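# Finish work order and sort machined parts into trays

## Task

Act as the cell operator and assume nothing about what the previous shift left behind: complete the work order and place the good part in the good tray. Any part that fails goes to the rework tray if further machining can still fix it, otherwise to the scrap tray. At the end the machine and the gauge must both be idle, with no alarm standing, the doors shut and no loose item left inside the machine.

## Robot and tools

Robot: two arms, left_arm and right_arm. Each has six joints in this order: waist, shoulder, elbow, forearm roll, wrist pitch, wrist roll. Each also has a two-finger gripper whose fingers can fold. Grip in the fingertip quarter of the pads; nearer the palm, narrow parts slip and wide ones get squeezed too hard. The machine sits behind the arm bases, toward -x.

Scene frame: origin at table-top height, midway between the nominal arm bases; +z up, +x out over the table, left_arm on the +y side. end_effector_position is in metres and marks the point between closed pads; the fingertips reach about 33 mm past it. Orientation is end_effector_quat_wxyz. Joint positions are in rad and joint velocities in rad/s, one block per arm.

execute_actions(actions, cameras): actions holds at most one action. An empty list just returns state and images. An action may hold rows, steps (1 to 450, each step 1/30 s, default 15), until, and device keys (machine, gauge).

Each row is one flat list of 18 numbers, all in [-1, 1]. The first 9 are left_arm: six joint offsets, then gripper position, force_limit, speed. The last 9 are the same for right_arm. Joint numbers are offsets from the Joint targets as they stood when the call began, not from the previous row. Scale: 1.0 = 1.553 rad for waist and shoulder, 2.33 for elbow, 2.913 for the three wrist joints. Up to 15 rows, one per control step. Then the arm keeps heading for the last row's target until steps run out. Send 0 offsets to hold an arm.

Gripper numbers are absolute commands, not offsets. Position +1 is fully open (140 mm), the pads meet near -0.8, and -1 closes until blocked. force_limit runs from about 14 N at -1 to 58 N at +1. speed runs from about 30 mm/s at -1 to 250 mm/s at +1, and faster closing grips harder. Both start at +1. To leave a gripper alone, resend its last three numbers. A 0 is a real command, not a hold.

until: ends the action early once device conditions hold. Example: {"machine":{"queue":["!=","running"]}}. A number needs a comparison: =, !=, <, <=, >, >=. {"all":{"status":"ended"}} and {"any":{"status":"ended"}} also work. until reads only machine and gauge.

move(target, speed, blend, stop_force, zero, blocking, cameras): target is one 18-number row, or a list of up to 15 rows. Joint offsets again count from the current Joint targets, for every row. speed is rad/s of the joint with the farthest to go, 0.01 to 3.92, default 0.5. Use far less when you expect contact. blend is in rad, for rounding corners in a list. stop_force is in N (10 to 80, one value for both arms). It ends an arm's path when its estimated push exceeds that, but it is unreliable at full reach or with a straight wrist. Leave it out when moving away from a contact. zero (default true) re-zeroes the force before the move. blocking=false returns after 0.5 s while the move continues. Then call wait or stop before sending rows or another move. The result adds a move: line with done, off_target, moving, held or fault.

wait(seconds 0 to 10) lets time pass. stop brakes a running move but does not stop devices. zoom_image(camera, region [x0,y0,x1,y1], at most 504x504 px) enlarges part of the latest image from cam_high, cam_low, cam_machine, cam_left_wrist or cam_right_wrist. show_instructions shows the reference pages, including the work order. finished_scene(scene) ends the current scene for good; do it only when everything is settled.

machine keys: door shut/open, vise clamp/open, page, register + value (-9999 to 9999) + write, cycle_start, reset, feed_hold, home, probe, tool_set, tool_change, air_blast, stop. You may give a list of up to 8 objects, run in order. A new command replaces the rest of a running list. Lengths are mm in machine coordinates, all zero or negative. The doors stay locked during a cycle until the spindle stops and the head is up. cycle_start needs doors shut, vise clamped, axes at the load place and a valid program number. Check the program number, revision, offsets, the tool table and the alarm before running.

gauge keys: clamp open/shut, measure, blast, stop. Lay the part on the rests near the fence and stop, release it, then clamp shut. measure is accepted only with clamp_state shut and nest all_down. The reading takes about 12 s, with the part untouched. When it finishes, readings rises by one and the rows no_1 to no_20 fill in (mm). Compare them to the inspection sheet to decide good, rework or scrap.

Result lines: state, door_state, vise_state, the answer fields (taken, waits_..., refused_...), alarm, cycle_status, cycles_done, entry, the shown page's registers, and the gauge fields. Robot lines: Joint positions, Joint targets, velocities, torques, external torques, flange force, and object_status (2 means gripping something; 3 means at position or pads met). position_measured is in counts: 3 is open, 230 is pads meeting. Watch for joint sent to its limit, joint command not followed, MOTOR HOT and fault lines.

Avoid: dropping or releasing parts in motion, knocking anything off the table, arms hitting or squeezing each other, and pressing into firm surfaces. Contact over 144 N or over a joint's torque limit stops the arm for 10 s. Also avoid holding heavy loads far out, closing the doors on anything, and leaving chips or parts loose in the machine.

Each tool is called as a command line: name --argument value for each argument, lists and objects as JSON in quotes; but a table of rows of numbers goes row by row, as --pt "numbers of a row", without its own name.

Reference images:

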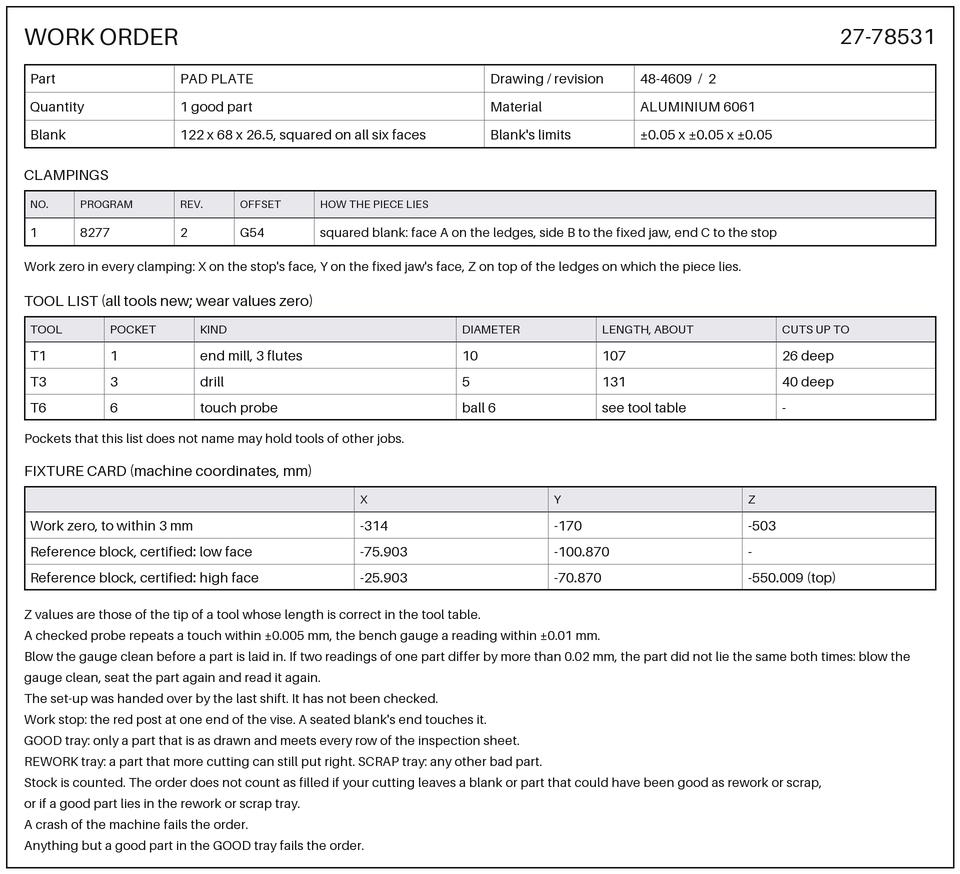

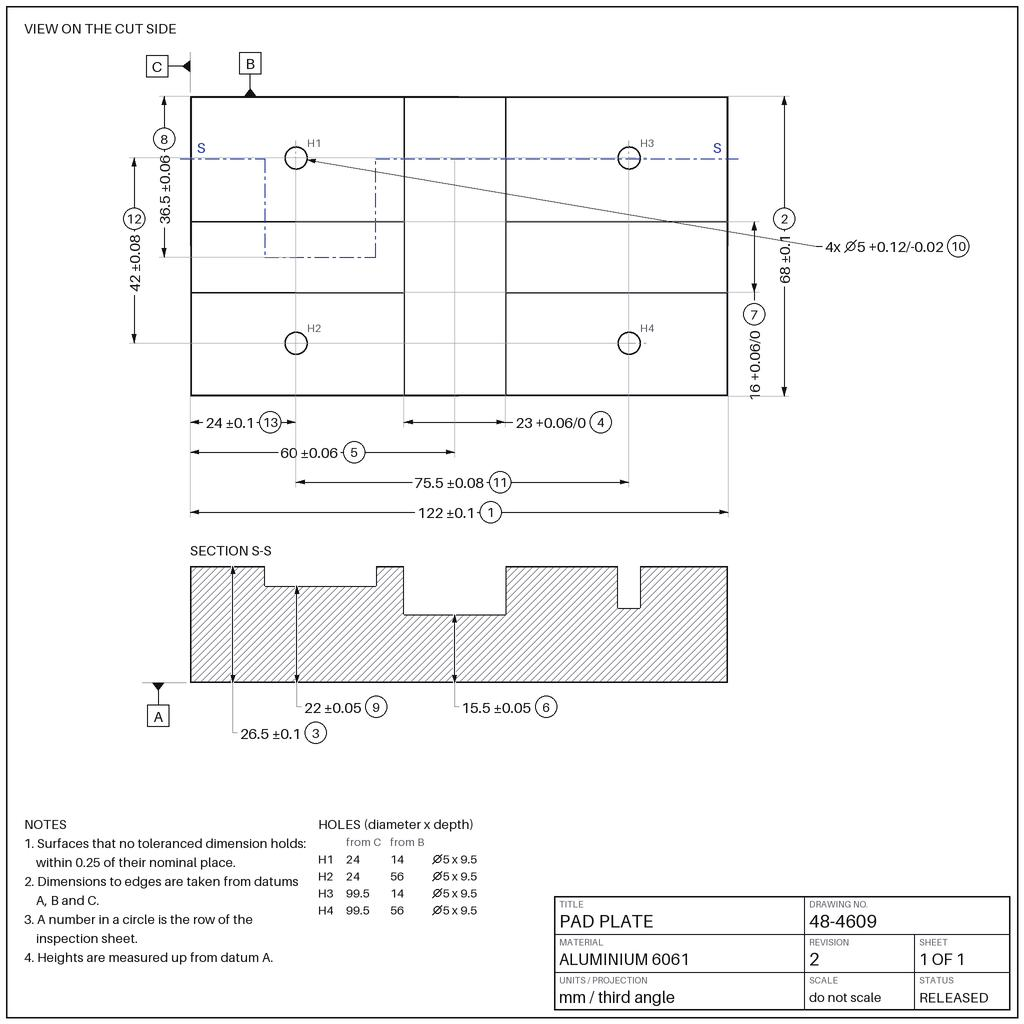

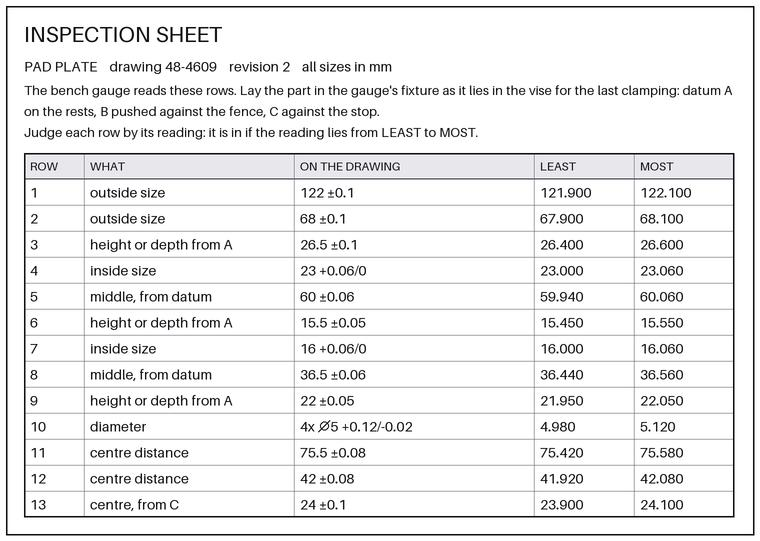

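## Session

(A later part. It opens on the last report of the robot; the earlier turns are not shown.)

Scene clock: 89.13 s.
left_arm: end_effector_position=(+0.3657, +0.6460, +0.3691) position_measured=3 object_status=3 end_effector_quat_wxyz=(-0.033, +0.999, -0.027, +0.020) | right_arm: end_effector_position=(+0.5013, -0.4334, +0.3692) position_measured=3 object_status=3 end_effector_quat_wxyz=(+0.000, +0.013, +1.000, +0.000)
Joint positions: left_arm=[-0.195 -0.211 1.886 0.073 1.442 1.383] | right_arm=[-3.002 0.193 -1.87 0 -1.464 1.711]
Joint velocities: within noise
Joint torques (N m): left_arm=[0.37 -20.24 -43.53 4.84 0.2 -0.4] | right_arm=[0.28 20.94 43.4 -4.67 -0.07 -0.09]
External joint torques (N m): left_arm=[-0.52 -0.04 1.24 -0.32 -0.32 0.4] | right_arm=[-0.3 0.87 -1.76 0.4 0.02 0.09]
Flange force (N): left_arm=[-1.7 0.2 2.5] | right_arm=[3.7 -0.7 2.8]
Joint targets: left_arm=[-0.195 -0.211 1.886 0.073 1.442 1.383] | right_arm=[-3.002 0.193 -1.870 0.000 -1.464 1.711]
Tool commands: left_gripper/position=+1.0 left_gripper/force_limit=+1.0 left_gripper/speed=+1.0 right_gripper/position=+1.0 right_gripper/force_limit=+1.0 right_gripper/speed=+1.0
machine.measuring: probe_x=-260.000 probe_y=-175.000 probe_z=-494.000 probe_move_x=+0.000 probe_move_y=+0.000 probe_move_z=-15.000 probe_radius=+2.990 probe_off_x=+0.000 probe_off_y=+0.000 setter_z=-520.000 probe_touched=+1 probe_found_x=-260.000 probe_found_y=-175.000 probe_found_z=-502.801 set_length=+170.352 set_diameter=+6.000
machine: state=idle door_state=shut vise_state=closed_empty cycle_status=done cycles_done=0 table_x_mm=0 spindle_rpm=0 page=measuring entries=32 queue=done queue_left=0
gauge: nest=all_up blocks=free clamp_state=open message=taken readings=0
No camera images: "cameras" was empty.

execute_actions --actions '[{"machine":[{"register":"probe_move_z","value":0,"write":true},{"register":"probe_y","value":-181,"write":true},{"register":"probe_z","value":-499,"write":true},{"register":"probe_move_y","value":15,"write":true,"probe":true}],"steps":450,"until":{"machine":{"queue":["!=","running"]}}}]' --cameras '[]'

execute_actions --actions '[{"machine":[{"register":"probe_move_y","value":0,"write":true},{"register":"probe_y","value":-203,"write":true},{"register":"probe_x","value":-300,"write":true},{"register":"probe_move_x","value":-18,"write":true,"probe":true}],"steps":450,"until":{"machine":{"queue":["!=","running"]}}}]' --cameras '[]'

execute_actions --actions '[{"machine":[{"register":"tool_call","value":1,"write":true},{"tool_change":true},{"tool_set":true}],"steps":450,"until":{"machine":{"queue":["!=","running"]}}}]' --cameras '[]'

execute_actions --actions '[{"steps":450,"until":{"machine":{"queue":["!=","running"]}}}]' --cameras '[]'

execute_actions --actions '[{"machine":[{"register":"tool_call","value":3,"write":true},{"tool_change":true},{"tool_set":true}],"steps":450,"until":{"machine":{"queue":["!=","running"]}}}]' --cameras '["cam_machine"]'

execute_actions --actions '[{"steps":450,"until":{"machine":{"queue":["!=","running"]}}}]' --cameras '[]'

Scene clock: 100.20 s.
left_arm: end_effector_position=(+0.3657, +0.6460, +0.3691) position_measured=3 object_status=3 end_effector_quat_wxyz=(-0.033, +0.999, -0.027, +0.020) | right_arm: end_effector_position=(+0.5013, -0.4334, +0.3692) position_measured=3 object_status=3 end_effector_quat_wxyz=(+0.000, +0.013, +1.000, +0.000)
Joint positions: left_arm=[-0.195 -0.211 1.886 0.073 1.442 1.383] | right_arm=[-3.002 0.193 -1.87 0 -1.464 1.711]
Joint velocities: within noise
Joint torques (N m): left_arm=[0.29 -20.09 -43.62 4.82 0.18 -0.37] | right_arm=[0.57 20.78 43.51 -4.69 0 -0.06]
External joint torques (N m): left_arm=[-0.31 -0.64 1.03 -0.27 -0.3 0.36] | right_arm=[-0.58 1.11 -1.84 0.41 -0.06 0.06]
Flange force (N): left_arm=[-2.3 -0.3 2.0] | right_arm=[4.2 -1.4 2.7]
Joint targets: left_arm=[-0.195 -0.211 1.886 0.073 1.442 1.383] | right_arm=[-3.002 0.193 -1.870 0.000 -1.464 1.711]
Tool commands: left_gripper/position=+1.0 left_gripper/force_limit=+1.0 left_gripper/speed=+1.0 right_gripper/position=+1.0 right_gripper/force_limit=+1.0 right_gripper/speed=+1.0
machine.measuring: probe_x=-260.000 probe_y=-181.000 probe_z=-499.000 probe_move_x=+0.000 probe_move_y=+15.000 probe_move_z=+0.000 probe_radius=+2.990 probe_off_x=+0.000 probe_off_y=+0.000 setter_z=-520.000 probe_touched=+1 probe_found_x=-260.000 probe_found_y=-168.999 probe_found_z=-499.000 set_length=+170.352 set_diameter=+6.000
machine: state=idle door_state=shut vise_state=closed_empty cycle_status=done cycles_done=0 table_x_mm=0 spindle_rpm=0 page=measuring entries=37 queue=done queue_left=0
gauge: nest=all_up blocks=free clamp_state=open message=taken readings=0
No camera images: "cameras" was empty.

Scene clock: 108.93 s.
left_arm: end_effector_position=(+0.3657, +0.6460, +0.3691) position_measured=3 object_status=3 end_effector_quat_wxyz=(-0.033, +0.999, -0.027, +0.020) | right_arm: end_effector_position=(+0.5013, -0.4334, +0.3692) position_measured=3 object_status=3 end_effector_quat_wxyz=(+0.000, +0.013, +1.000, +0.000)
Joint positions: left_arm=[-0.195 -0.211 1.886 0.073 1.442 1.383] | right_arm=[-3.002 0.193 -1.87 0 -1.464 1.711]
Joint velocities: within noise
Joint torques (N m): left_arm=[0.36 -20.41 -43.78 4.89 0.21 -0.42] | right_arm=[0.55 21.32 43.5 -4.7 0.01 -0.09]
External joint torques (N m): left_arm=[-0.26 -0.08 1.48 -0.37 -0.32 0.41] | right_arm=[-0.59 0.48 -1.86 0.42 -0.06 0.09]
Flange force (N): left_arm=[-2.0 -0.4 2.9] | right_arm=[3.1 -1.3 2.9]
Joint targets: left_arm=[-0.195 -0.211 1.886 0.073 1.442 1.383] | right_arm=[-3.002 0.193 -1.870 0.000 -1.464 1.711]
Tool commands: left_gripper/position=+1.0 left_gripper/force_limit=+1.0 left_gripper/speed=+1.0 right_gripper/position=+1.0 right_gripper/force_limit=+1.0 right_gripper/speed=+1.0
machine.measuring: probe_x=-300.000 probe_y=-203.000 probe_z=-499.000 probe_move_x=-18.000 probe_move_y=+0.000 probe_move_z=+0.000 probe_radius=+2.990 probe_off_x=+0.000 probe_off_y=+0.000 setter_z=-520.000 probe_touched=+1 probe_found_x=-315.000 probe_found_y=-203.000 probe_found_z=-499.000 set_length=+170.352 set_diameter=+6.000
machine: state=idle door_state=shut vise_state=closed_empty cycle_status=done cycles_done=0 table_x_mm=0 spindle_rpm=0 page=measuring entries=42 queue=done queue_left=0
gauge: nest=all_up blocks=free clamp_state=open message=taken readings=0
No camera images: "cameras" was empty.

Scene clock: 124.13 s.
left_arm: end_effector_position=(+0.3657, +0.6460, +0.3691) position_measured=3 object_status=3 end_effector_quat_wxyz=(-0.033, +0.999, -0.027, +0.020) | right_arm: end_effector_position=(+0.5013, -0.4334, +0.3692) position_measured=3 object_status=3 end_effector_quat_wxyz=(+0.000, +0.013, +1.000, +0.000)
Joint positions: left_arm=[-0.195 -0.211 1.886 0.073 1.442 1.383] | right_arm=[-3.002 0.193 -1.87 0 -1.464 1.711]
Joint velocities: within noise
Joint torques (N m): left_arm=[-0.06 -19.96 -43.37 4.9 0.16 -0.33] | right_arm=[0.32 21 43.22 -4.68 0 -0.04]
External joint torques (N m): left_arm=[0 -0.47 0.94 -0.36 -0.28 0.33] | right_arm=[-0.2 0.79 -1.57 0.41 -0.05 0.04]
Flange force (N): left_arm=[-1.8 -0.9 1.9] | right_arm=[3.4 -0.6 2.4]
Joint targets: left_arm=[-0.195 -0.211 1.886 0.073 1.442 1.383] | right_arm=[-3.002 0.193 -1.870 0.000 -1.464 1.711]
Tool commands: left_gripper/position=+1.0 left_gripper/force_limit=+1.0 left_gripper/speed=+1.0 right_gripper/position=+1.0 right_gripper/force_limit=+1.0 right_gripper/speed=+1.0
machine.measuring: probe_x=-300.000 probe_y=-203.000 probe_z=-499.000 probe_move_x=-18.000 probe_move_y=+0.000 probe_move_z=+0.000 probe_radius=+2.990 probe_off_x=+0.000 probe_off_y=+0.000 setter_z=-520.000 probe_touched=+1 probe_found_x=-315.000 probe_found_y=-203.000 probe_found_z=-499.000 set_length=+170.352 set_diameter=+6.000
machine: state=busy door_state=shut vise_state=closed_empty cycle_status=moving cycles_done=0 table_x_mm=325 spindle_rpm=0 page=measuring entries=45 queue=running queue_left=0
gauge: nest=all_up blocks=free clamp_state=open message=taken readings=0
No camera images: "cameras" was empty.

Scene clock: 134.37 s.
left_arm: end_effector_position=(+0.3657, +0.6460, +0.3691) position_measured=3 object_status=3 end_effector_quat_wxyz=(-0.033, +0.999, -0.027, +0.020) | right_arm: end_effector_position=(+0.5013, -0.4334, +0.3692) position_measured=3 object_status=3 end_effector_quat_wxyz=(+0.000, +0.013, +1.000, +0.000)
Joint positions: left_arm=[-0.195 -0.211 1.886 0.073 1.442 1.383] | right_arm=[-3.002 0.193 -1.87 0 -1.464 1.711]
Joint velocities: within noise
Joint torques (N m): left_arm=[0.59 -20.74 -43.65 4.88 0.26 -0.38] | right_arm=[1.04 21.3 43.48 -4.72 -0.01 -0.05]
External joint torques (N m): left_arm=[-0.46 0.31 1.2 -0.34 -0.39 0.38] | right_arm=[-1.06 0.61 -1.81 0.44 -0.04 0.05]
Flange force (N): left_arm=[-1.0 0.2 2.7] | right_arm=[3.1 -2.5 2.8]
Joint targets: left_arm=[-0.195 -0.211 1.886 0.073 1.442 1.383] | right_arm=[-3.002 0.193 -1.870 0.000 -1.464 1.711]
Tool commands: left_gripper/position=+1.0 left_gripper/force_limit=+1.0 left_gripper/speed=+1.0 right_gripper/position=+1.0 right_gripper/force_limit=+1.0 right_gripper/speed=+1.0
machine.measuring: probe_x=-300.000 probe_y=-203.000 probe_z=-499.000 probe_move_x=-18.000 probe_move_y=+0.000 probe_move_z=+0.000 probe_radius=+2.990 probe_off_x=+0.000 probe_off_y=+0.000 setter_z=-520.000 probe_touched=+1 probe_found_x=-315.000 probe_found_y=-203.000 probe_found_z=-499.000 set_length=+107.408 set_diameter=+9.988
machine: state=idle door_state=shut vise_state=closed_empty cycle_status=done cycles_done=0 table_x_mm=0 spindle_rpm=0 page=measuring entries=45 queue=done queue_left=0
gauge: nest=all_up blocks=free clamp_state=open message=taken readings=0
No camera images: "cameras" was empty.

Scene clock: 149.57 s.
left_arm: end_effector_position=(+0.3657, +0.6460, +0.3691) position_measured=3 object_status=3 end_effector_quat_wxyz=(-0.033, +0.999, -0.027, +0.020) | right_arm: end_effector_position=(+0.5013, -0.4334, +0.3692) position_measured=3 object_status=3 end_effector_quat_wxyz=(+0.000, +0.013, +1.000, +0.000)
Joint positions: left_arm=[-0.195 -0.211 1.886 0.073 1.442 1.383] | right_arm=[-3.002 0.193 -1.87 0 -1.464 1.711]
Joint velocities: within noise
Joint torques (N m): left_arm=[0.34 -20.05 -43.54 4.81 0.24 -0.35] | right_arm=[0.51 21.14 43.5 -4.71 -0.01 -0.07]
External joint torques (N m): left_arm=[-0.36 -0.27 1.19 -0.27 -0.35 0.35] | right_arm=[-0.48 0.72 -1.86 0.44 -0.05 0.07]
Flange force (N): left_arm=[-2.0 -0.1 2.5] | right_arm=[3.5 -1.2 2.9]
Joint targets: left_arm=[-0.195 -0.211 1.886 0.073 1.442 1.383] | right_arm=[-3.002 0.193 -1.870 0.000 -1.464 1.711]
Tool commands: left_gripper/position=+1.0 left_gripper/force_limit=+1.0 left_gripper/speed=+1.0 right_gripper/position=+1.0 right_gripper/force_limit=+1.0 right_gripper/speed=+1.0
machine.measuring: probe_x=-300.000 probe_y=-203.000 probe_z=-499.000 probe_move_x=-18.000 probe_move_y=+0.000 probe_move_z=+0.000 probe_radius=+2.990 probe_off_x=+0.000 probe_off_y=+0.000 setter_z=-520.000 probe_touched=+1 probe_found_x=-315.000 probe_found_y=-203.000 probe_found_z=-499.000 set_length=+107.408 set_diameter=+9.988
machine: state=busy door_state=shut vise_state=closed_empty cycle_status=moving cycles_done=0 table_x_mm=325 spindle_rpm=0 page=measuring entries=48 queue=running queue_left=0
gauge: nest=all_up blocks=free clamp_state=open message=taken readings=0
Images, in order (width x height): cam_machine 896x504.

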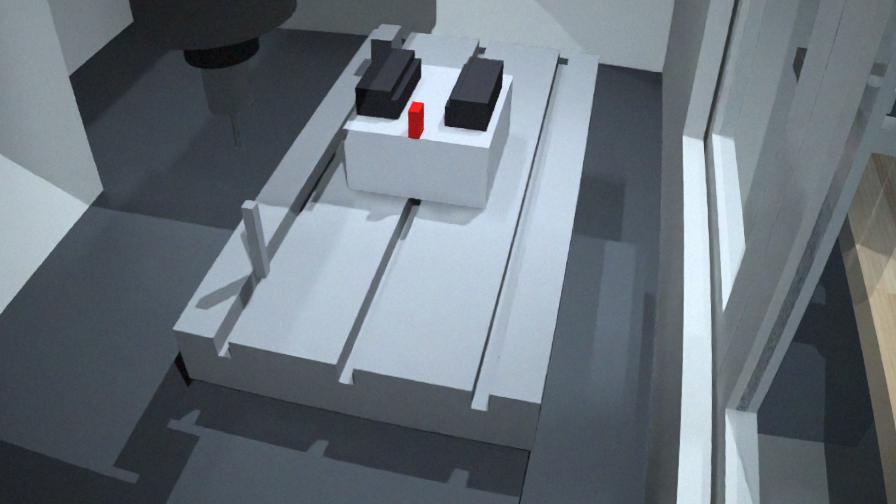

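Scene clock: 159.53 s.
left_arm: end_effector_position=(+0.3657, +0.6460, +0.3691) position_measured=3 object_status=3 end_effector_quat_wxyz=(-0.033, +0.999, -0.027, +0.020) | right_arm: end_effector_position=(+0.5013, -0.4334, +0.3692) position_measured=3 object_status=3 end_effector_quat_wxyz=(+0.000, +0.013, +1.000, +0.000)
Joint positions: left_arm=[-0.195 -0.211 1.886 0.073 1.442 1.383] | right_arm=[-3.002 0.193 -1.87 0 -1.464 1.711]
Joint velocities: within noise
Joint torques (N m): left_arm=[0.73 -20.28 -43.33 4.86 0.17 -0.38] | right_arm=[0.55 21.19 43.46 -4.66 -0.08 -0.08]
External joint torques (N m): left_arm=[-0.62 -0.2 0.97 -0.34 -0.29 0.38] | right_arm=[-0.6 0.66 -1.84 0.39 0.03 0.08]
Flange force (N): left_arm=[-1.6 0.5 2.0] | right_arm=[3.4 -1.4 3.0]
Joint targets: left_arm=[-0.195 -0.211 1.886 0.073 1.442 1.383] | right_arm=[-3.002 0.193 -1.870 0.000 -1.464 1.711]
Tool commands: left_gripper/position=+1.0 left_gripper/force_limit=+1.0 left_gripper/speed=+1.0 right_gripper/position=+1.0 right_gripper/force_limit=+1.0 right_gripper/speed=+1.0
machine.measuring: probe_x=-300.000 probe_y=-203.000 probe_z=-499.000 probe_move_x=-18.000 probe_move_y=+0.000 probe_move_z=+0.000 probe_radius=+2.990 probe_off_x=+0.000 probe_off_y=+0.000 setter_z=-520.000 probe_touched=+1 probe_found_x=-315.000 probe_found_y=-203.000 probe_found_z=-499.000 set_length=+131.158 set_diameter=+4.999
machine: state=idle door_state=shut vise_state=closed_empty cycle_status=done cycles_done=0 table_x_mm=0 spindle_rpm=0 page=measuring entries=48 queue=done queue_left=0
gauge: nest=all_up blocks=free clamp_state=open message=taken readings=0
No camera images: "cameras" was empty.

execute_actions --actions '[{"machine":[{"door":"open"},{"vise":"open"}],"steps":2}]' --cameras '[]'

move --target '[0,0,0,0,0,0,1,1,1,0.193,0,0,0,0,-0.4453,1,-1,-1]' --speed 1.0

Scene clock: 182.73 s.
left_arm: end_effector_position=(+0.3657, +0.6460, +0.3691) position_measured=3 object_status=3 end_effector_quat_wxyz=(-0.033, +0.999, -0.027, +0.020) | right_arm: end_effector_position=(+0.5013, -0.4334, +0.3692) position_measured=3 object_status=3 end_effector_quat_wxyz=(+0.000, +0.013, +1.000, +0.000)
Joint positions: left_arm=[-0.195 -0.211 1.886 0.073 1.442 1.383] | right_arm=[-3.002 0.193 -1.87 0 -1.464 1.711]
Joint velocities: within noise
Joint torques (N m): left_arm=[0.48 -20.31 -43.78 4.82 0.23 -0.4] | right_arm=[0.54 20.95 43.15 -4.69 -0.04 -0.06]
External joint torques (N m): left_arm=[-0.49 -0.08 1.31 -0.27 -0.35 0.4] | right_arm=[-0.53 0.89 -1.52 0.42 -0.02 0.06]
Flange force (N): left_arm=[-1.8 0.2 2.7] | right_arm=[3.4 -1.3 2.3]
Joint targets: left_arm=[-0.195 -0.211 1.886 0.073 1.442 1.383] | right_arm=[-3.002 0.193 -1.870 0.000 -1.464 1.711]
Tool commands: left_gripper/position=+1.0 left_gripper/force_limit=+1.0 left_gripper/speed=+1.0 right_gripper/position=+1.0 right_gripper/force_limit=+1.0 right_gripper/speed=+1.0
machine.measuring: probe_x=-300.000 probe_y=-203.000 probe_z=-499.000 probe_move_x=-18.000 probe_move_y=+0.000 probe_move_z=+0.000 probe_radius=+2.990 probe_off_x=+0.000 probe_off_y=+0.000 setter_z=-520.000 probe_touched=+1 probe_found_x=-315.000 probe_found_y=-203.000 probe_found_z=-499.000 set_length=+131.158 set_diameter=+4.999
machine: state=idle door_state=between vise_state=closed_empty cycle_status=done cycles_done=0 table_x_mm=0 spindle_rpm=0 page=measuring entries=48 queue=running queue_left=1
gauge: nest=all_up blocks=free clamp_state=open message=taken readings=0
No camera images: "cameras" was empty.

Scene clock: 184.53 s.
left_arm: end_effector_position=(+0.3657, +0.6460, +0.3691) position_measured=3 object_status=3 end_effector_quat_wxyz=(-0.033, +0.999, -0.027, +0.020) | right_arm: end_effector_position=(+0.4771, -0.3047, +0.3692) position_measured=3 object_status=3 end_effector_quat_wxyz=(+0.000, +0.707, -0.707, +0.000)
Joint positions: left_arm=[-0.195 -0.211 1.886 0.073 1.442 1.383] | right_arm=[-2.702 0.193 -1.87 0 -1.464 0.414]
Joint velocities: within noise
Joint torques (N m): left_arm=[0.3 -20.28 -43.51 4.86 0.28 -0.38] | right_arm=[0.34 20.84 43.41 -4.75 0.03 -0.08]
External joint torques (N m): left_arm=[-0.27 -0.03 1.07 -0.33 -0.41 0.38] | right_arm=[-0.27 0.91 -1.74 0.43 -0.06 0.08]
Flange force (N): left_arm=[-1.3 -0.3 2.4] | right_arm=[1.7 3.5 2.6]
Joint targets: left_arm=[-0.195 -0.211 1.886 0.073 1.442 1.383] | right_arm=[-2.702 0.193 -1.870 0.000 -1.464 0.414]
machine.measuring: probe_x=-300.000 probe_y=-203.000 probe_z=-499.000 probe_move_x=-18.000 probe_move_y=+0.000 probe_move_z=+0.000 probe_radius=+2.990 probe_off_x=+0.000 probe_off_y=+0.000 setter_z=-520.000 probe_touched=+1 probe_found_x=-315.000 probe_found_y=-203.000 probe_found_z=-499.000 set_length=+131.158 set_diameter=+4.999
machine: state=idle door_state=open vise_state=between cycle_status=done cycles_done=0 table_x_mm=0 spindle_rpm=0 page=measuring entries=48 queue=running queue_left=0
gauge: nest=all_up blocks=free clamp_state=open message=taken readings=0
move: done
camera_calibration:
cam_right_wrist: T_world_to_cam=[[-0.999854, -0.00480517, -0.0163988, 0.490112], [-0.0103793, 0.93312, 0.359416, 0.158959], [0.0135749, 0.359534, -0.933033, 0.588759], [0, 0, 0, 1]] pos_world=[0.483698, -0.357652, 0.500237]

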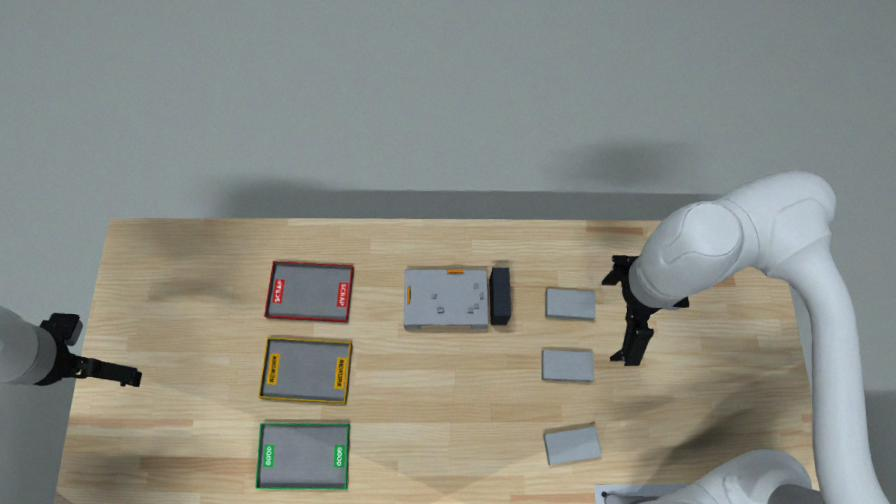

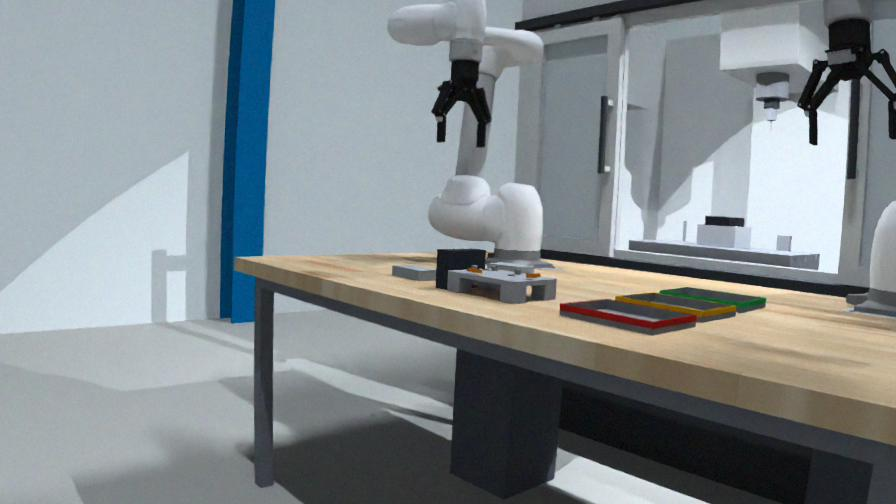

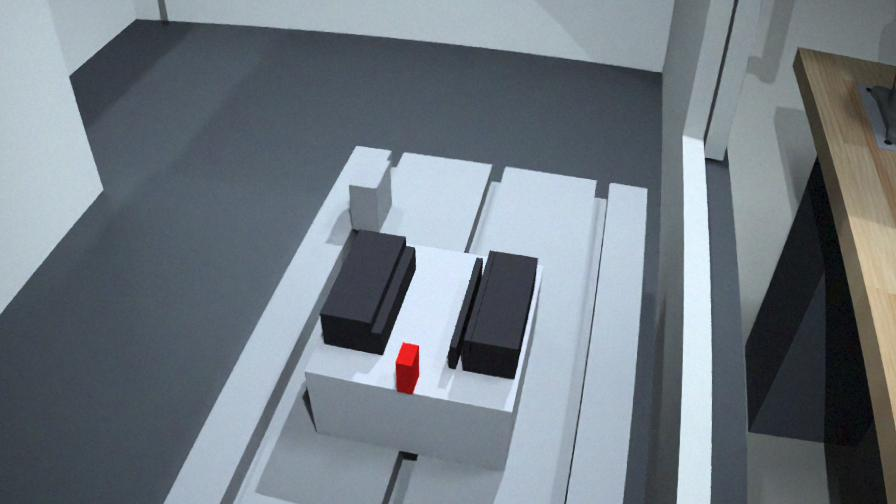

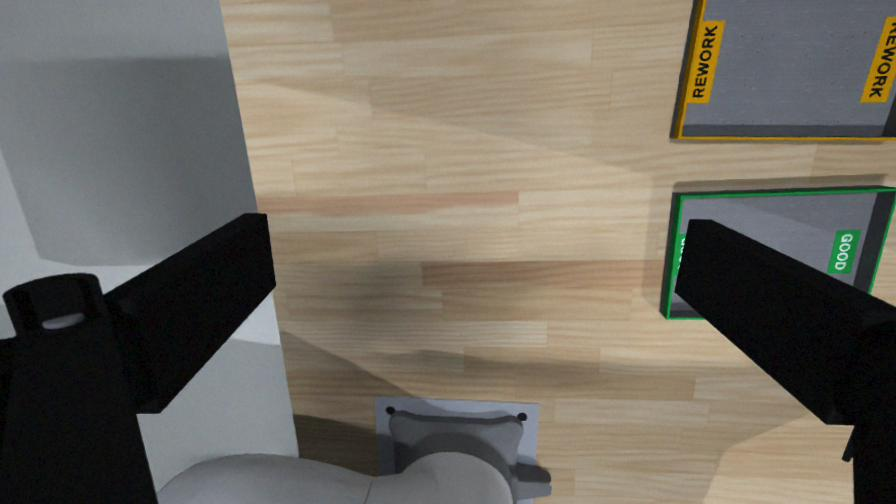

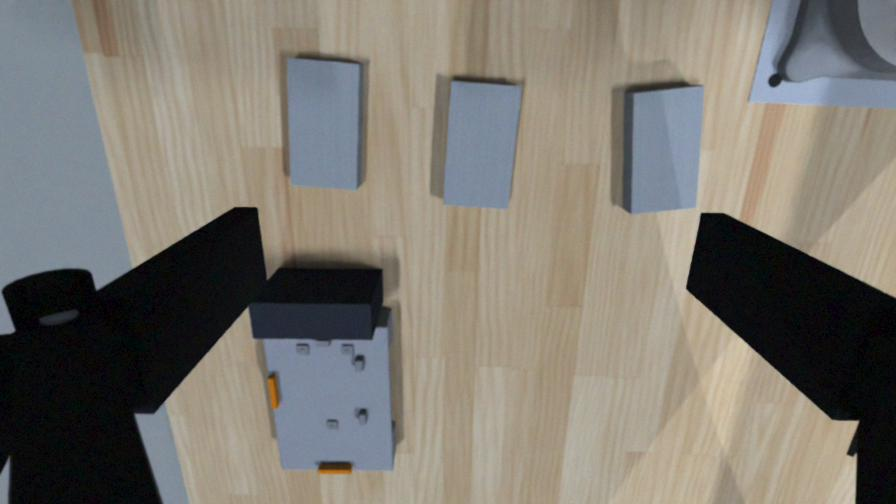

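move --target '[0,0,0,0,0,0,1,1,1,0.0402,-0.0386,-0.1145,0,0.1119,0.0384,1,-1,-1]' --cameras '["cam_right_wrist"]'

Scene clock: 195.07 s.
left_arm: end_effector_position=(+0.3657, +0.6460, +0.3691) position_measured=3 object_status=3 end_effector_quat_wxyz=(-0.033, +0.999, -0.027, +0.020) | right_arm: end_effector_position=(+0.4566, -0.2846, +0.2000) position_measured=3 object_status=3 end_effector_quat_wxyz=(+0.000, +0.689, -0.724, +0.000)
Joint positions: left_arm=[-0.195 -0.211 1.886 0.073 1.442 1.383] | right_arm=[-2.64 0.133 -2.137 0 -1.138 0.526]
Joint velocities: within noise
Joint torques (N m): left_arm=[0.31 -19.66 -43.62 4.84 0.28 -0.38] | right_arm=[0.89 23.71 39.6 -4.33 -0.11 -0.06]
External joint torques (N m): left_arm=[-0.39 -1.06 1.11 -0.3 -0.4 0.38] | right_arm=[-0.87 0.65 -1.52 0.39 0.08 0.06]
Flange force (N): left_arm=[-3.1 -0.2 2.2] | right_arm=[3.1 2.0 1.6]
Joint targets: left_arm=[-0.195 -0.211 1.886 0.073 1.442 1.383] | right_arm=[-2.640 0.133 -2.137 0.000 -1.138 0.526]
machine.measuring: probe_x=-300.000 probe_y=-203.000 probe_z=-499.000 probe_move_x=-18.000 probe_move_y=+0.000 probe_move_z=+0.000 probe_radius=+2.990 probe_off_x=+0.000 probe_off_y=+0.000 setter_z=-520.000 probe_touched=+1 probe_found_x=-315.000 probe_found_y=-203.000 probe_found_z=-499.000 set_length=+131.158 set_diameter=+4.999
machine: state=idle door_state=open vise_state=open cycle_status=done cycles_done=0 table_x_mm=0 spindle_rpm=0 page=measuring entries=48 queue=done queue_left=0
gauge: nest=all_up blocks=free clamp_state=open message=taken readings=0
move: done
camera_calibration:
cam_right_wrist: T_world_to_cam=[[-0.998888, 0.0444799, -0.0156503, 0.480351], [0.0358992, 0.932573, 0.359193, 0.17955], [0.0305719, 0.358232, -0.933132, 0.41582], [0, 0, 0, 1]] pos_world=[0.460658, -0.337769, 0.331039]
Images, in order (width x height): cam_right_wrist 896x504.

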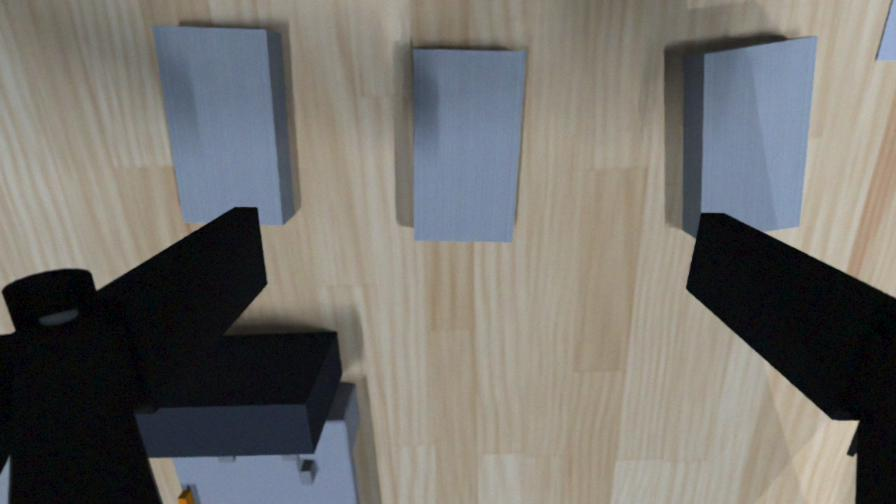

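move --pt "0 0 0 0 0 0 1 1 1 -0.004 -0.0554 -0.0477 0 0.0677 0.0014 0.4 -1 -1" --pt "0 0 0 0 0 0 1 1 1 -0.004 -0.1146 -0.0756 0 0.1216 0.0014 0.4 -1 -1" --cameras '["cam_right_wrist","cam_low"]' --speed '[0.5,0.2]'

zoom_image --camera "cam_low" --region '[380, 80, 580, 300]'

Scene clock: 202.23 s.
left_arm: end_effector_position=(+0.3657, +0.6460, +0.3691) position_measured=3 object_status=3 end_effector_quat_wxyz=(-0.033, +0.999, -0.027, +0.020) | right_arm: end_effector_position=(+0.4552, -0.2883, +0.0434) position_measured=78 object_status=0 end_effector_quat_wxyz=(+0.000, +0.686, -0.728, +0.000)
Joint positions: left_arm=[-0.195 -0.211 1.886 0.073 1.442 1.383] | right_arm=[-2.646 -0.045 -2.313 0 -0.784 0.53]
Joint velocities: within noise
Joint torques (N m): left_arm=[0.39 -20.08 -43.61 4.81 0.16 -0.38] | right_arm=[0.49 33.75 30.91 -3.53 -0.06 -0.09]
External joint torques (N m): left_arm=[-0.36 -0.64 1.07 -0.27 -0.28 0.37] | right_arm=[-0.45 0.45 -1.34 0.46 0.03 0.09]
Flange force (N): left_arm=[-2.4 -0.2 2.1] | right_arm=[2.0 2.2 0.5]
Joint targets: left_arm=[-0.195 -0.211 1.886 0.073 1.442 1.383] | right_arm=[-2.646 -0.045 -2.313 0.000 -0.784 0.530]
machine.measuring: probe_x=-300.000 probe_y=-203.000 probe_z=-499.000 probe_move_x=-18.000 probe_move_y=+0.000 probe_move_z=+0.000 probe_radius=+2.990 probe_off_x=+0.000 probe_off_y=+0.000 setter_z=-520.000 probe_touched=+1 probe_found_x=-315.000 probe_found_y=-203.000 probe_found_z=-499.000 set_length=+131.158 set_diameter=+4.999
machine: state=idle door_state=open vise_state=open cycle_status=done cycles_done=0 table_x_mm=0 spindle_rpm=0 page=measuring entries=48 queue=done queue_left=0
gauge: nest=all_up blocks=free clamp_state=open message=taken readings=0
move: done
camera_calibration:
cam_right_wrist: T_world_to_cam=[[-0.998377, 0.0547865, -0.0155709, 0.479334], [0.0455515, 0.932164, 0.359158, 0.234819], [0.0341917, 0.357866, -0.933147, 0.269318], [0, 0, 0, 1]] pos_world=[0.458651, -0.34153, 0.17444]
Images, in order (width x height): cam_low 896x504, cam_right_wrist 896x504.

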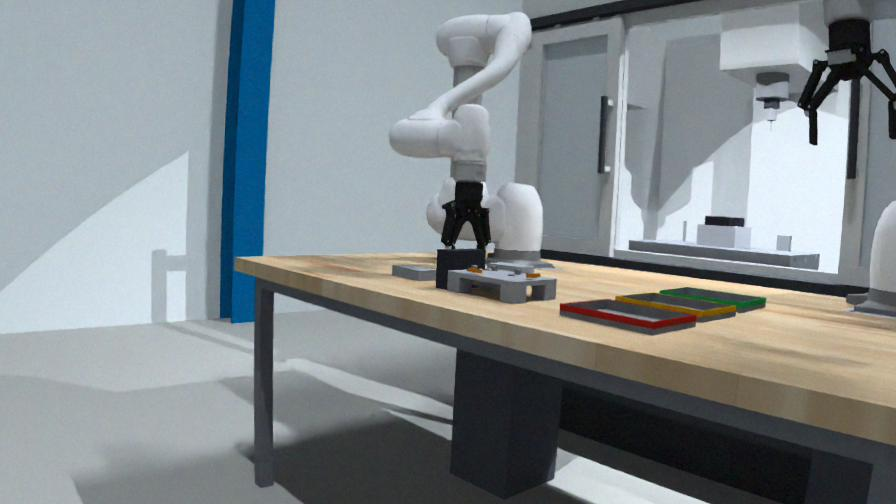

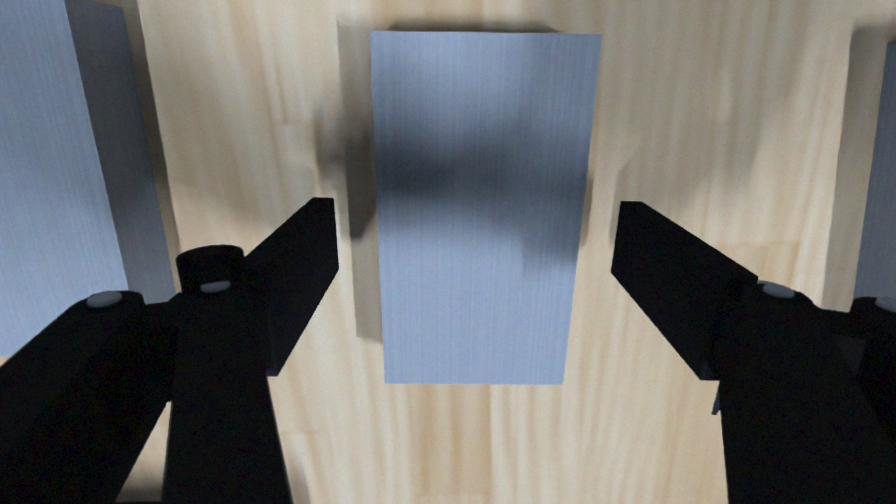

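Scaled by 2.291 from the camera's 896x504 image, which has a finer 1280x720 frame.

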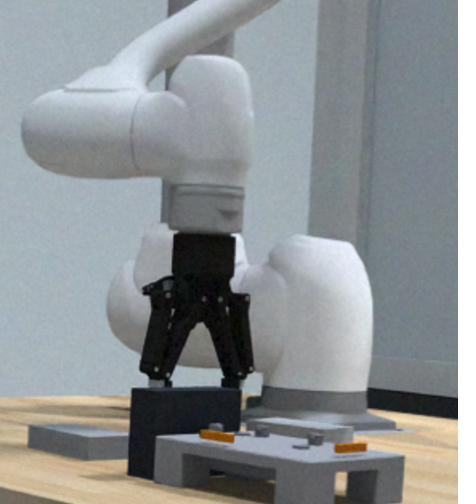

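execute_actions --actions '[{"rows":[[0,0,0,0,0,0,1,1,1,0,0,0,0,0,0,-1,0.2,-1]],"steps":90}]' --cameras '["cam_right_wrist"]'

Scene clock: 208.17 s.
left_arm: end_effector_position=(+0.3657, +0.6460, +0.3691) position_measured=3 object_status=3 end_effector_quat_wxyz=(-0.033, +0.999, -0.027, +0.020) | right_arm: end_effector_position=(+0.4552, -0.2883, +0.0434) position_measured=129 object_status=2 end_effector_quat_wxyz=(+0.000, +0.686, -0.728, +0.000)
Joint positions: left_arm=[-0.195 -0.211 1.886 0.073 1.442 1.383] | right_arm=[-2.646 -0.045 -2.313 0 -0.784 0.53]
Joint velocities: within noise
Joint torques (N m): left_arm=[0.56 -20.47 -43.7 4.85 0.21 -0.41] | right_arm=[0.43 23.02 24.21 -3.32 1.82 -0.11]
External joint torques (N m): left_arm=[-0.63 0.03 1.33 -0.33 -0.33 0.4] | right_arm=[-0.38 11.18 5.38 0.25 -1.85 0.11]
Flange force (N): left_arm=[-1.7 0.5 2.7] | right_arm=[4.1 7.1 -26.5]
Joint targets: left_arm=[-0.195 -0.211 1.886 0.073 1.442 1.383] | right_arm=[-2.646 -0.045 -2.313 0.000 -0.784 0.530]
machine.measuring: probe_x=-300.000 probe_y=-203.000 probe_z=-499.000 probe_move_x=-18.000 probe_move_y=+0.000 probe_move_z=+0.000 probe_radius=+2.990 probe_off_x=+0.000 probe_off_y=+0.000 setter_z=-520.000 probe_touched=+1 probe_found_x=-315.000 probe_found_y=-203.000 probe_found_z=-499.000 set_length=+131.158 set_diameter=+4.999
machine: state=idle door_state=open vise_state=open cycle_status=done cycles_done=0 table_x_mm=0 spindle_rpm=0 page=measuring entries=48 queue=done queue_left=0
gauge: nest=all_up blocks=free clamp_state=open message=taken readings=0
camera_calibration:
cam_right_wrist: T_world_to_cam=[[-0.998377, 0.0547865, -0.0155709, 0.479434], [0.0455515, 0.932164, 0.359158, 0.234814], [0.0341917, 0.357866, -0.933147, 0.269315], [0, 0, 0, 1]] pos_world=[0.458751, -0.34153, 0.17444]
Images, in order (width x height): cam_right_wrist 896x504.

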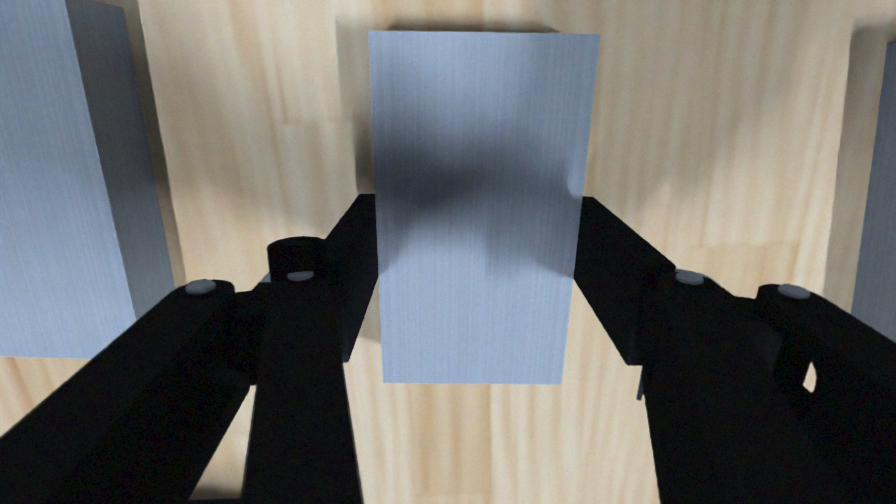

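execute_actions --actions '[{"rows":[[0,0,0,0,0,0,1,1,1,0,0,0,0,0,0,0.3,0.2,-1]],"steps":60}]' --cameras '[]'

move --target '[0,0,0,0,0,0,1,1,1,0,0.0147,0.0058,0,-0.0125,0,0.3,0.2,-1]' --cameras '[]'

execute_actions --actions '[{"rows":[[0,0,0,0,0,0,1,1,1,0,0,0,0,0,0,-1,0.2,-1]],"steps":80}]' --cameras '["cam_right_wrist","cam_low"]'

Scene clock: 212.77 s.
left_arm: end_effector_position=(+0.3657, +0.6460, +0.3691) position_measured=3 object_status=3 end_effector_quat_wxyz=(-0.033, +0.999, -0.027, +0.020) | right_arm: end_effector_position=(+0.4552, -0.2883, +0.0434) position_measured=91 object_status=3 end_effector_quat_wxyz=(+0.000, +0.686, -0.728, +0.000)
Joint positions: left_arm=[-0.195 -0.211 1.886 0.073 1.442 1.383] | right_arm=[-2.646 -0.045 -2.313 0 -0.784 0.53]
Joint velocities: within noise
Joint torques (N m): left_arm=[0.33 -20.01 -43.66 4.8 0.26 -0.37] | right_arm=[-0.05 34.27 30.89 -3.5 -0.03 -0.12]
External joint torques (N m): left_arm=[-0.27 -0.43 1.4 -0.29 -0.37 0.37] | right_arm=[0.17 -0.11 -1.27 0.43 0 0.12]
Flange force (N): left_arm=[-2.4 -0.3 2.8] | right_arm=[0.2 2.1 1.3]
Joint targets: left_arm=[-0.195 -0.211 1.886 0.073 1.442 1.383] | right_arm=[-2.646 -0.045 -2.313 0.000 -0.784 0.530]
machine.measuring: probe_x=-300.000 probe_y=-203.000 probe_z=-499.000 probe_move_x=-18.000 probe_move_y=+0.000 probe_move_z=+0.000 probe_radius=+2.990 probe_off_x=+0.000 probe_off_y=+0.000 setter_z=-520.000 probe_touched=+1 probe_found_x=-315.000 probe_found_y=-203.000 probe_found_z=-499.000 set_length=+131.158 set_diameter=+4.999
machine: state=idle door_state=open vise_state=open cycle_status=done cycles_done=0 table_x_mm=0 spindle_rpm=0 page=measuring entries=48 queue=done queue_left=0
gauge: nest=all_up blocks=free clamp_state=open message=taken readings=0
No camera images: "cameras" was empty.

Scene clock: 213.50 s.
left_arm: end_effector_position=(+0.3657, +0.6460, +0.3691) position_measured=3 object_status=3 end_effector_quat_wxyz=(-0.033, +0.999, -0.027, +0.020) | right_arm: end_effector_position=(+0.4552, -0.2884, +0.0584) position_measured=91 object_status=3 end_effector_quat_wxyz=(+0.000, +0.686, -0.728, +0.000)
Joint positions: left_arm=[-0.195 -0.211 1.886 0.073 1.442 1.383] | right_arm=[-2.646 -0.022 -2.299 0 -0.82 0.53]
Joint velocities: within noise
Joint torques (N m): left_arm=[0.13 -20.37 -43.61 4.87 0.22 -0.39] | right_arm=[0.33 32.93 31.99 -3.58 -0.02 -0.11]
External joint torques (N m): left_arm=[-0.1 -0.55 1.17 -0.34 -0.33 0.38] | right_arm=[-0.28 -0.03 -1.37 0.41 -0.02 0.11]
Flange force (N): left_arm=[-2.3 -0.8 2.4] | right_arm=[1.3 1.8 1.3]
Joint targets: left_arm=[-0.195 -0.211 1.886 0.073 1.442 1.383] | right_arm=[-2.646 -0.022 -2.299 0.000 -0.820 0.530]
machine.measuring: probe_x=-300.000 probe_y=-203.000 probe_z=-499.000 probe_move_x=-18.000 probe_move_y=+0.000 probe_move_z=+0.000 probe_radius=+2.990 probe_off_x=+0.000 probe_off_y=+0.000 setter_z=-520.000 probe_touched=+1 probe_found_x=-315.000 probe_found_y=-203.000 probe_found_z=-499.000 set_length=+131.158 set_diameter=+4.999
machine: state=idle door_state=open vise_state=open cycle_status=done cycles_done=0 table_x_mm=0 spindle_rpm=0 page=measuring entries=48 queue=done queue_left=0
gauge: nest=all_up blocks=free clamp_state=open message=taken readings=0
move: done
No camera images: "cameras" was empty.

Scene clock: 216.77 s.
left_arm: end_effector_position=(+0.3657, +0.6460, +0.3691) position_measured=3 object_status=3 end_effector_quat_wxyz=(-0.033, +0.999, -0.027, +0.020) | right_arm: end_effector_position=(+0.4552, -0.2884, +0.0584) position_measured=225 object_status=0 end_effector_quat_wxyz=(+0.000, +0.686, -0.728, +0.000)
Joint positions: left_arm=[-0.195 -0.211 1.886 0.073 1.442 1.383] | right_arm=[-2.646 -0.022 -2.299 0 -0.82 0.53]
Joint velocities: within noise
Joint torques (N m): left_arm=[0.43 -20.21 -43.64 4.79 0.19 -0.39] | right_arm=[1.2 26.54 24.96 -3.05 -0.9 -0.07]
External joint torques (N m): left_arm=[-0.29 -0.85 1.05 -0.24 -0.31 0.39] | right_arm=[-1.15 6.35 5.65 -0.12 0.87 0.06]
Flange force (N): left_arm=[-2.7 -0.4 2.0] | right_arm=[2.6 -0.5 -12.5]
Joint targets: left_arm=[-0.195 -0.211 1.886 0.073 1.442 1.383] | right_arm=[-2.646 -0.022 -2.299 0.000 -0.820 0.530]
machine.measuring: probe_x=-300.000 probe_y=-203.000 probe_z=-499.000 probe_move_x=-18.000 probe_move_y=+0.000 probe_move_z=+0.000 probe_radius=+2.990 probe_off_x=+0.000 probe_off_y=+0.000 setter_z=-520.000 probe_touched=+1 probe_found_x=-315.000 probe_found_y=-203.000 probe_found_z=-499.000 set_length=+131.158 set_diameter=+4.999
machine: state=idle door_state=open vise_state=open cycle_status=done cycles_done=0 table_x_mm=0 spindle_rpm=0 page=measuring entries=48 queue=done queue_left=0
gauge: nest=all_up blocks=free clamp_state=open message=taken readings=0
camera_calibration:
cam_right_wrist: T_world_to_cam=[[-0.998377, 0.0547862, -0.0155762, 0.47957], [0.0455538, 0.93221, 0.359038, 0.229433], [0.0341907, 0.357746, -0.933193, 0.283377], [0, 0, 0, 1]] pos_world=[0.458651, -0.341531, 0.18954]
Images, in order (width x height): cam_low 896x504, cam_right_wrist 896x504.

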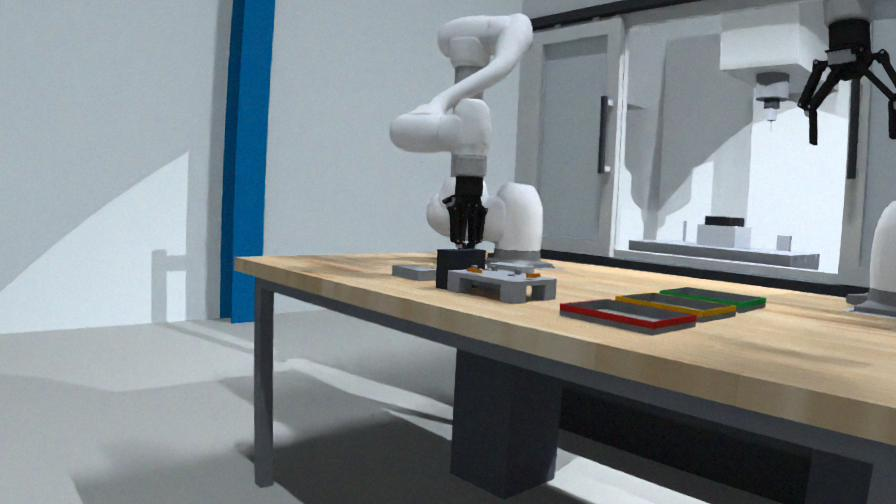

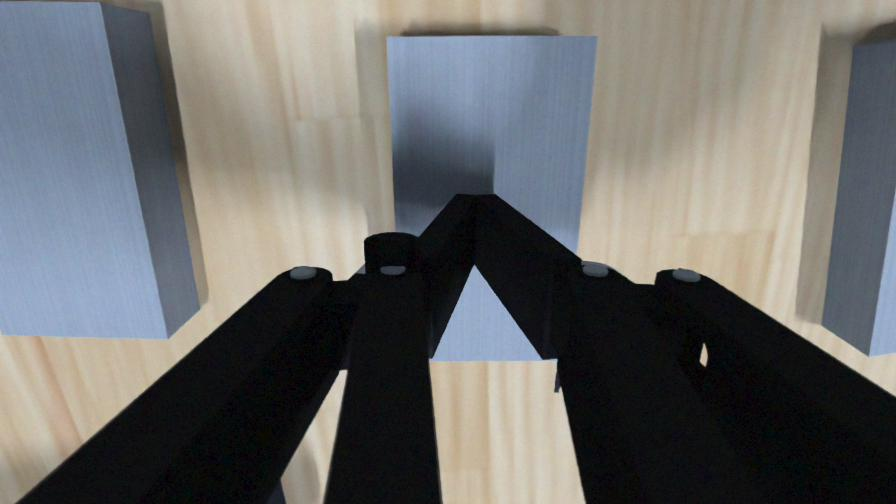

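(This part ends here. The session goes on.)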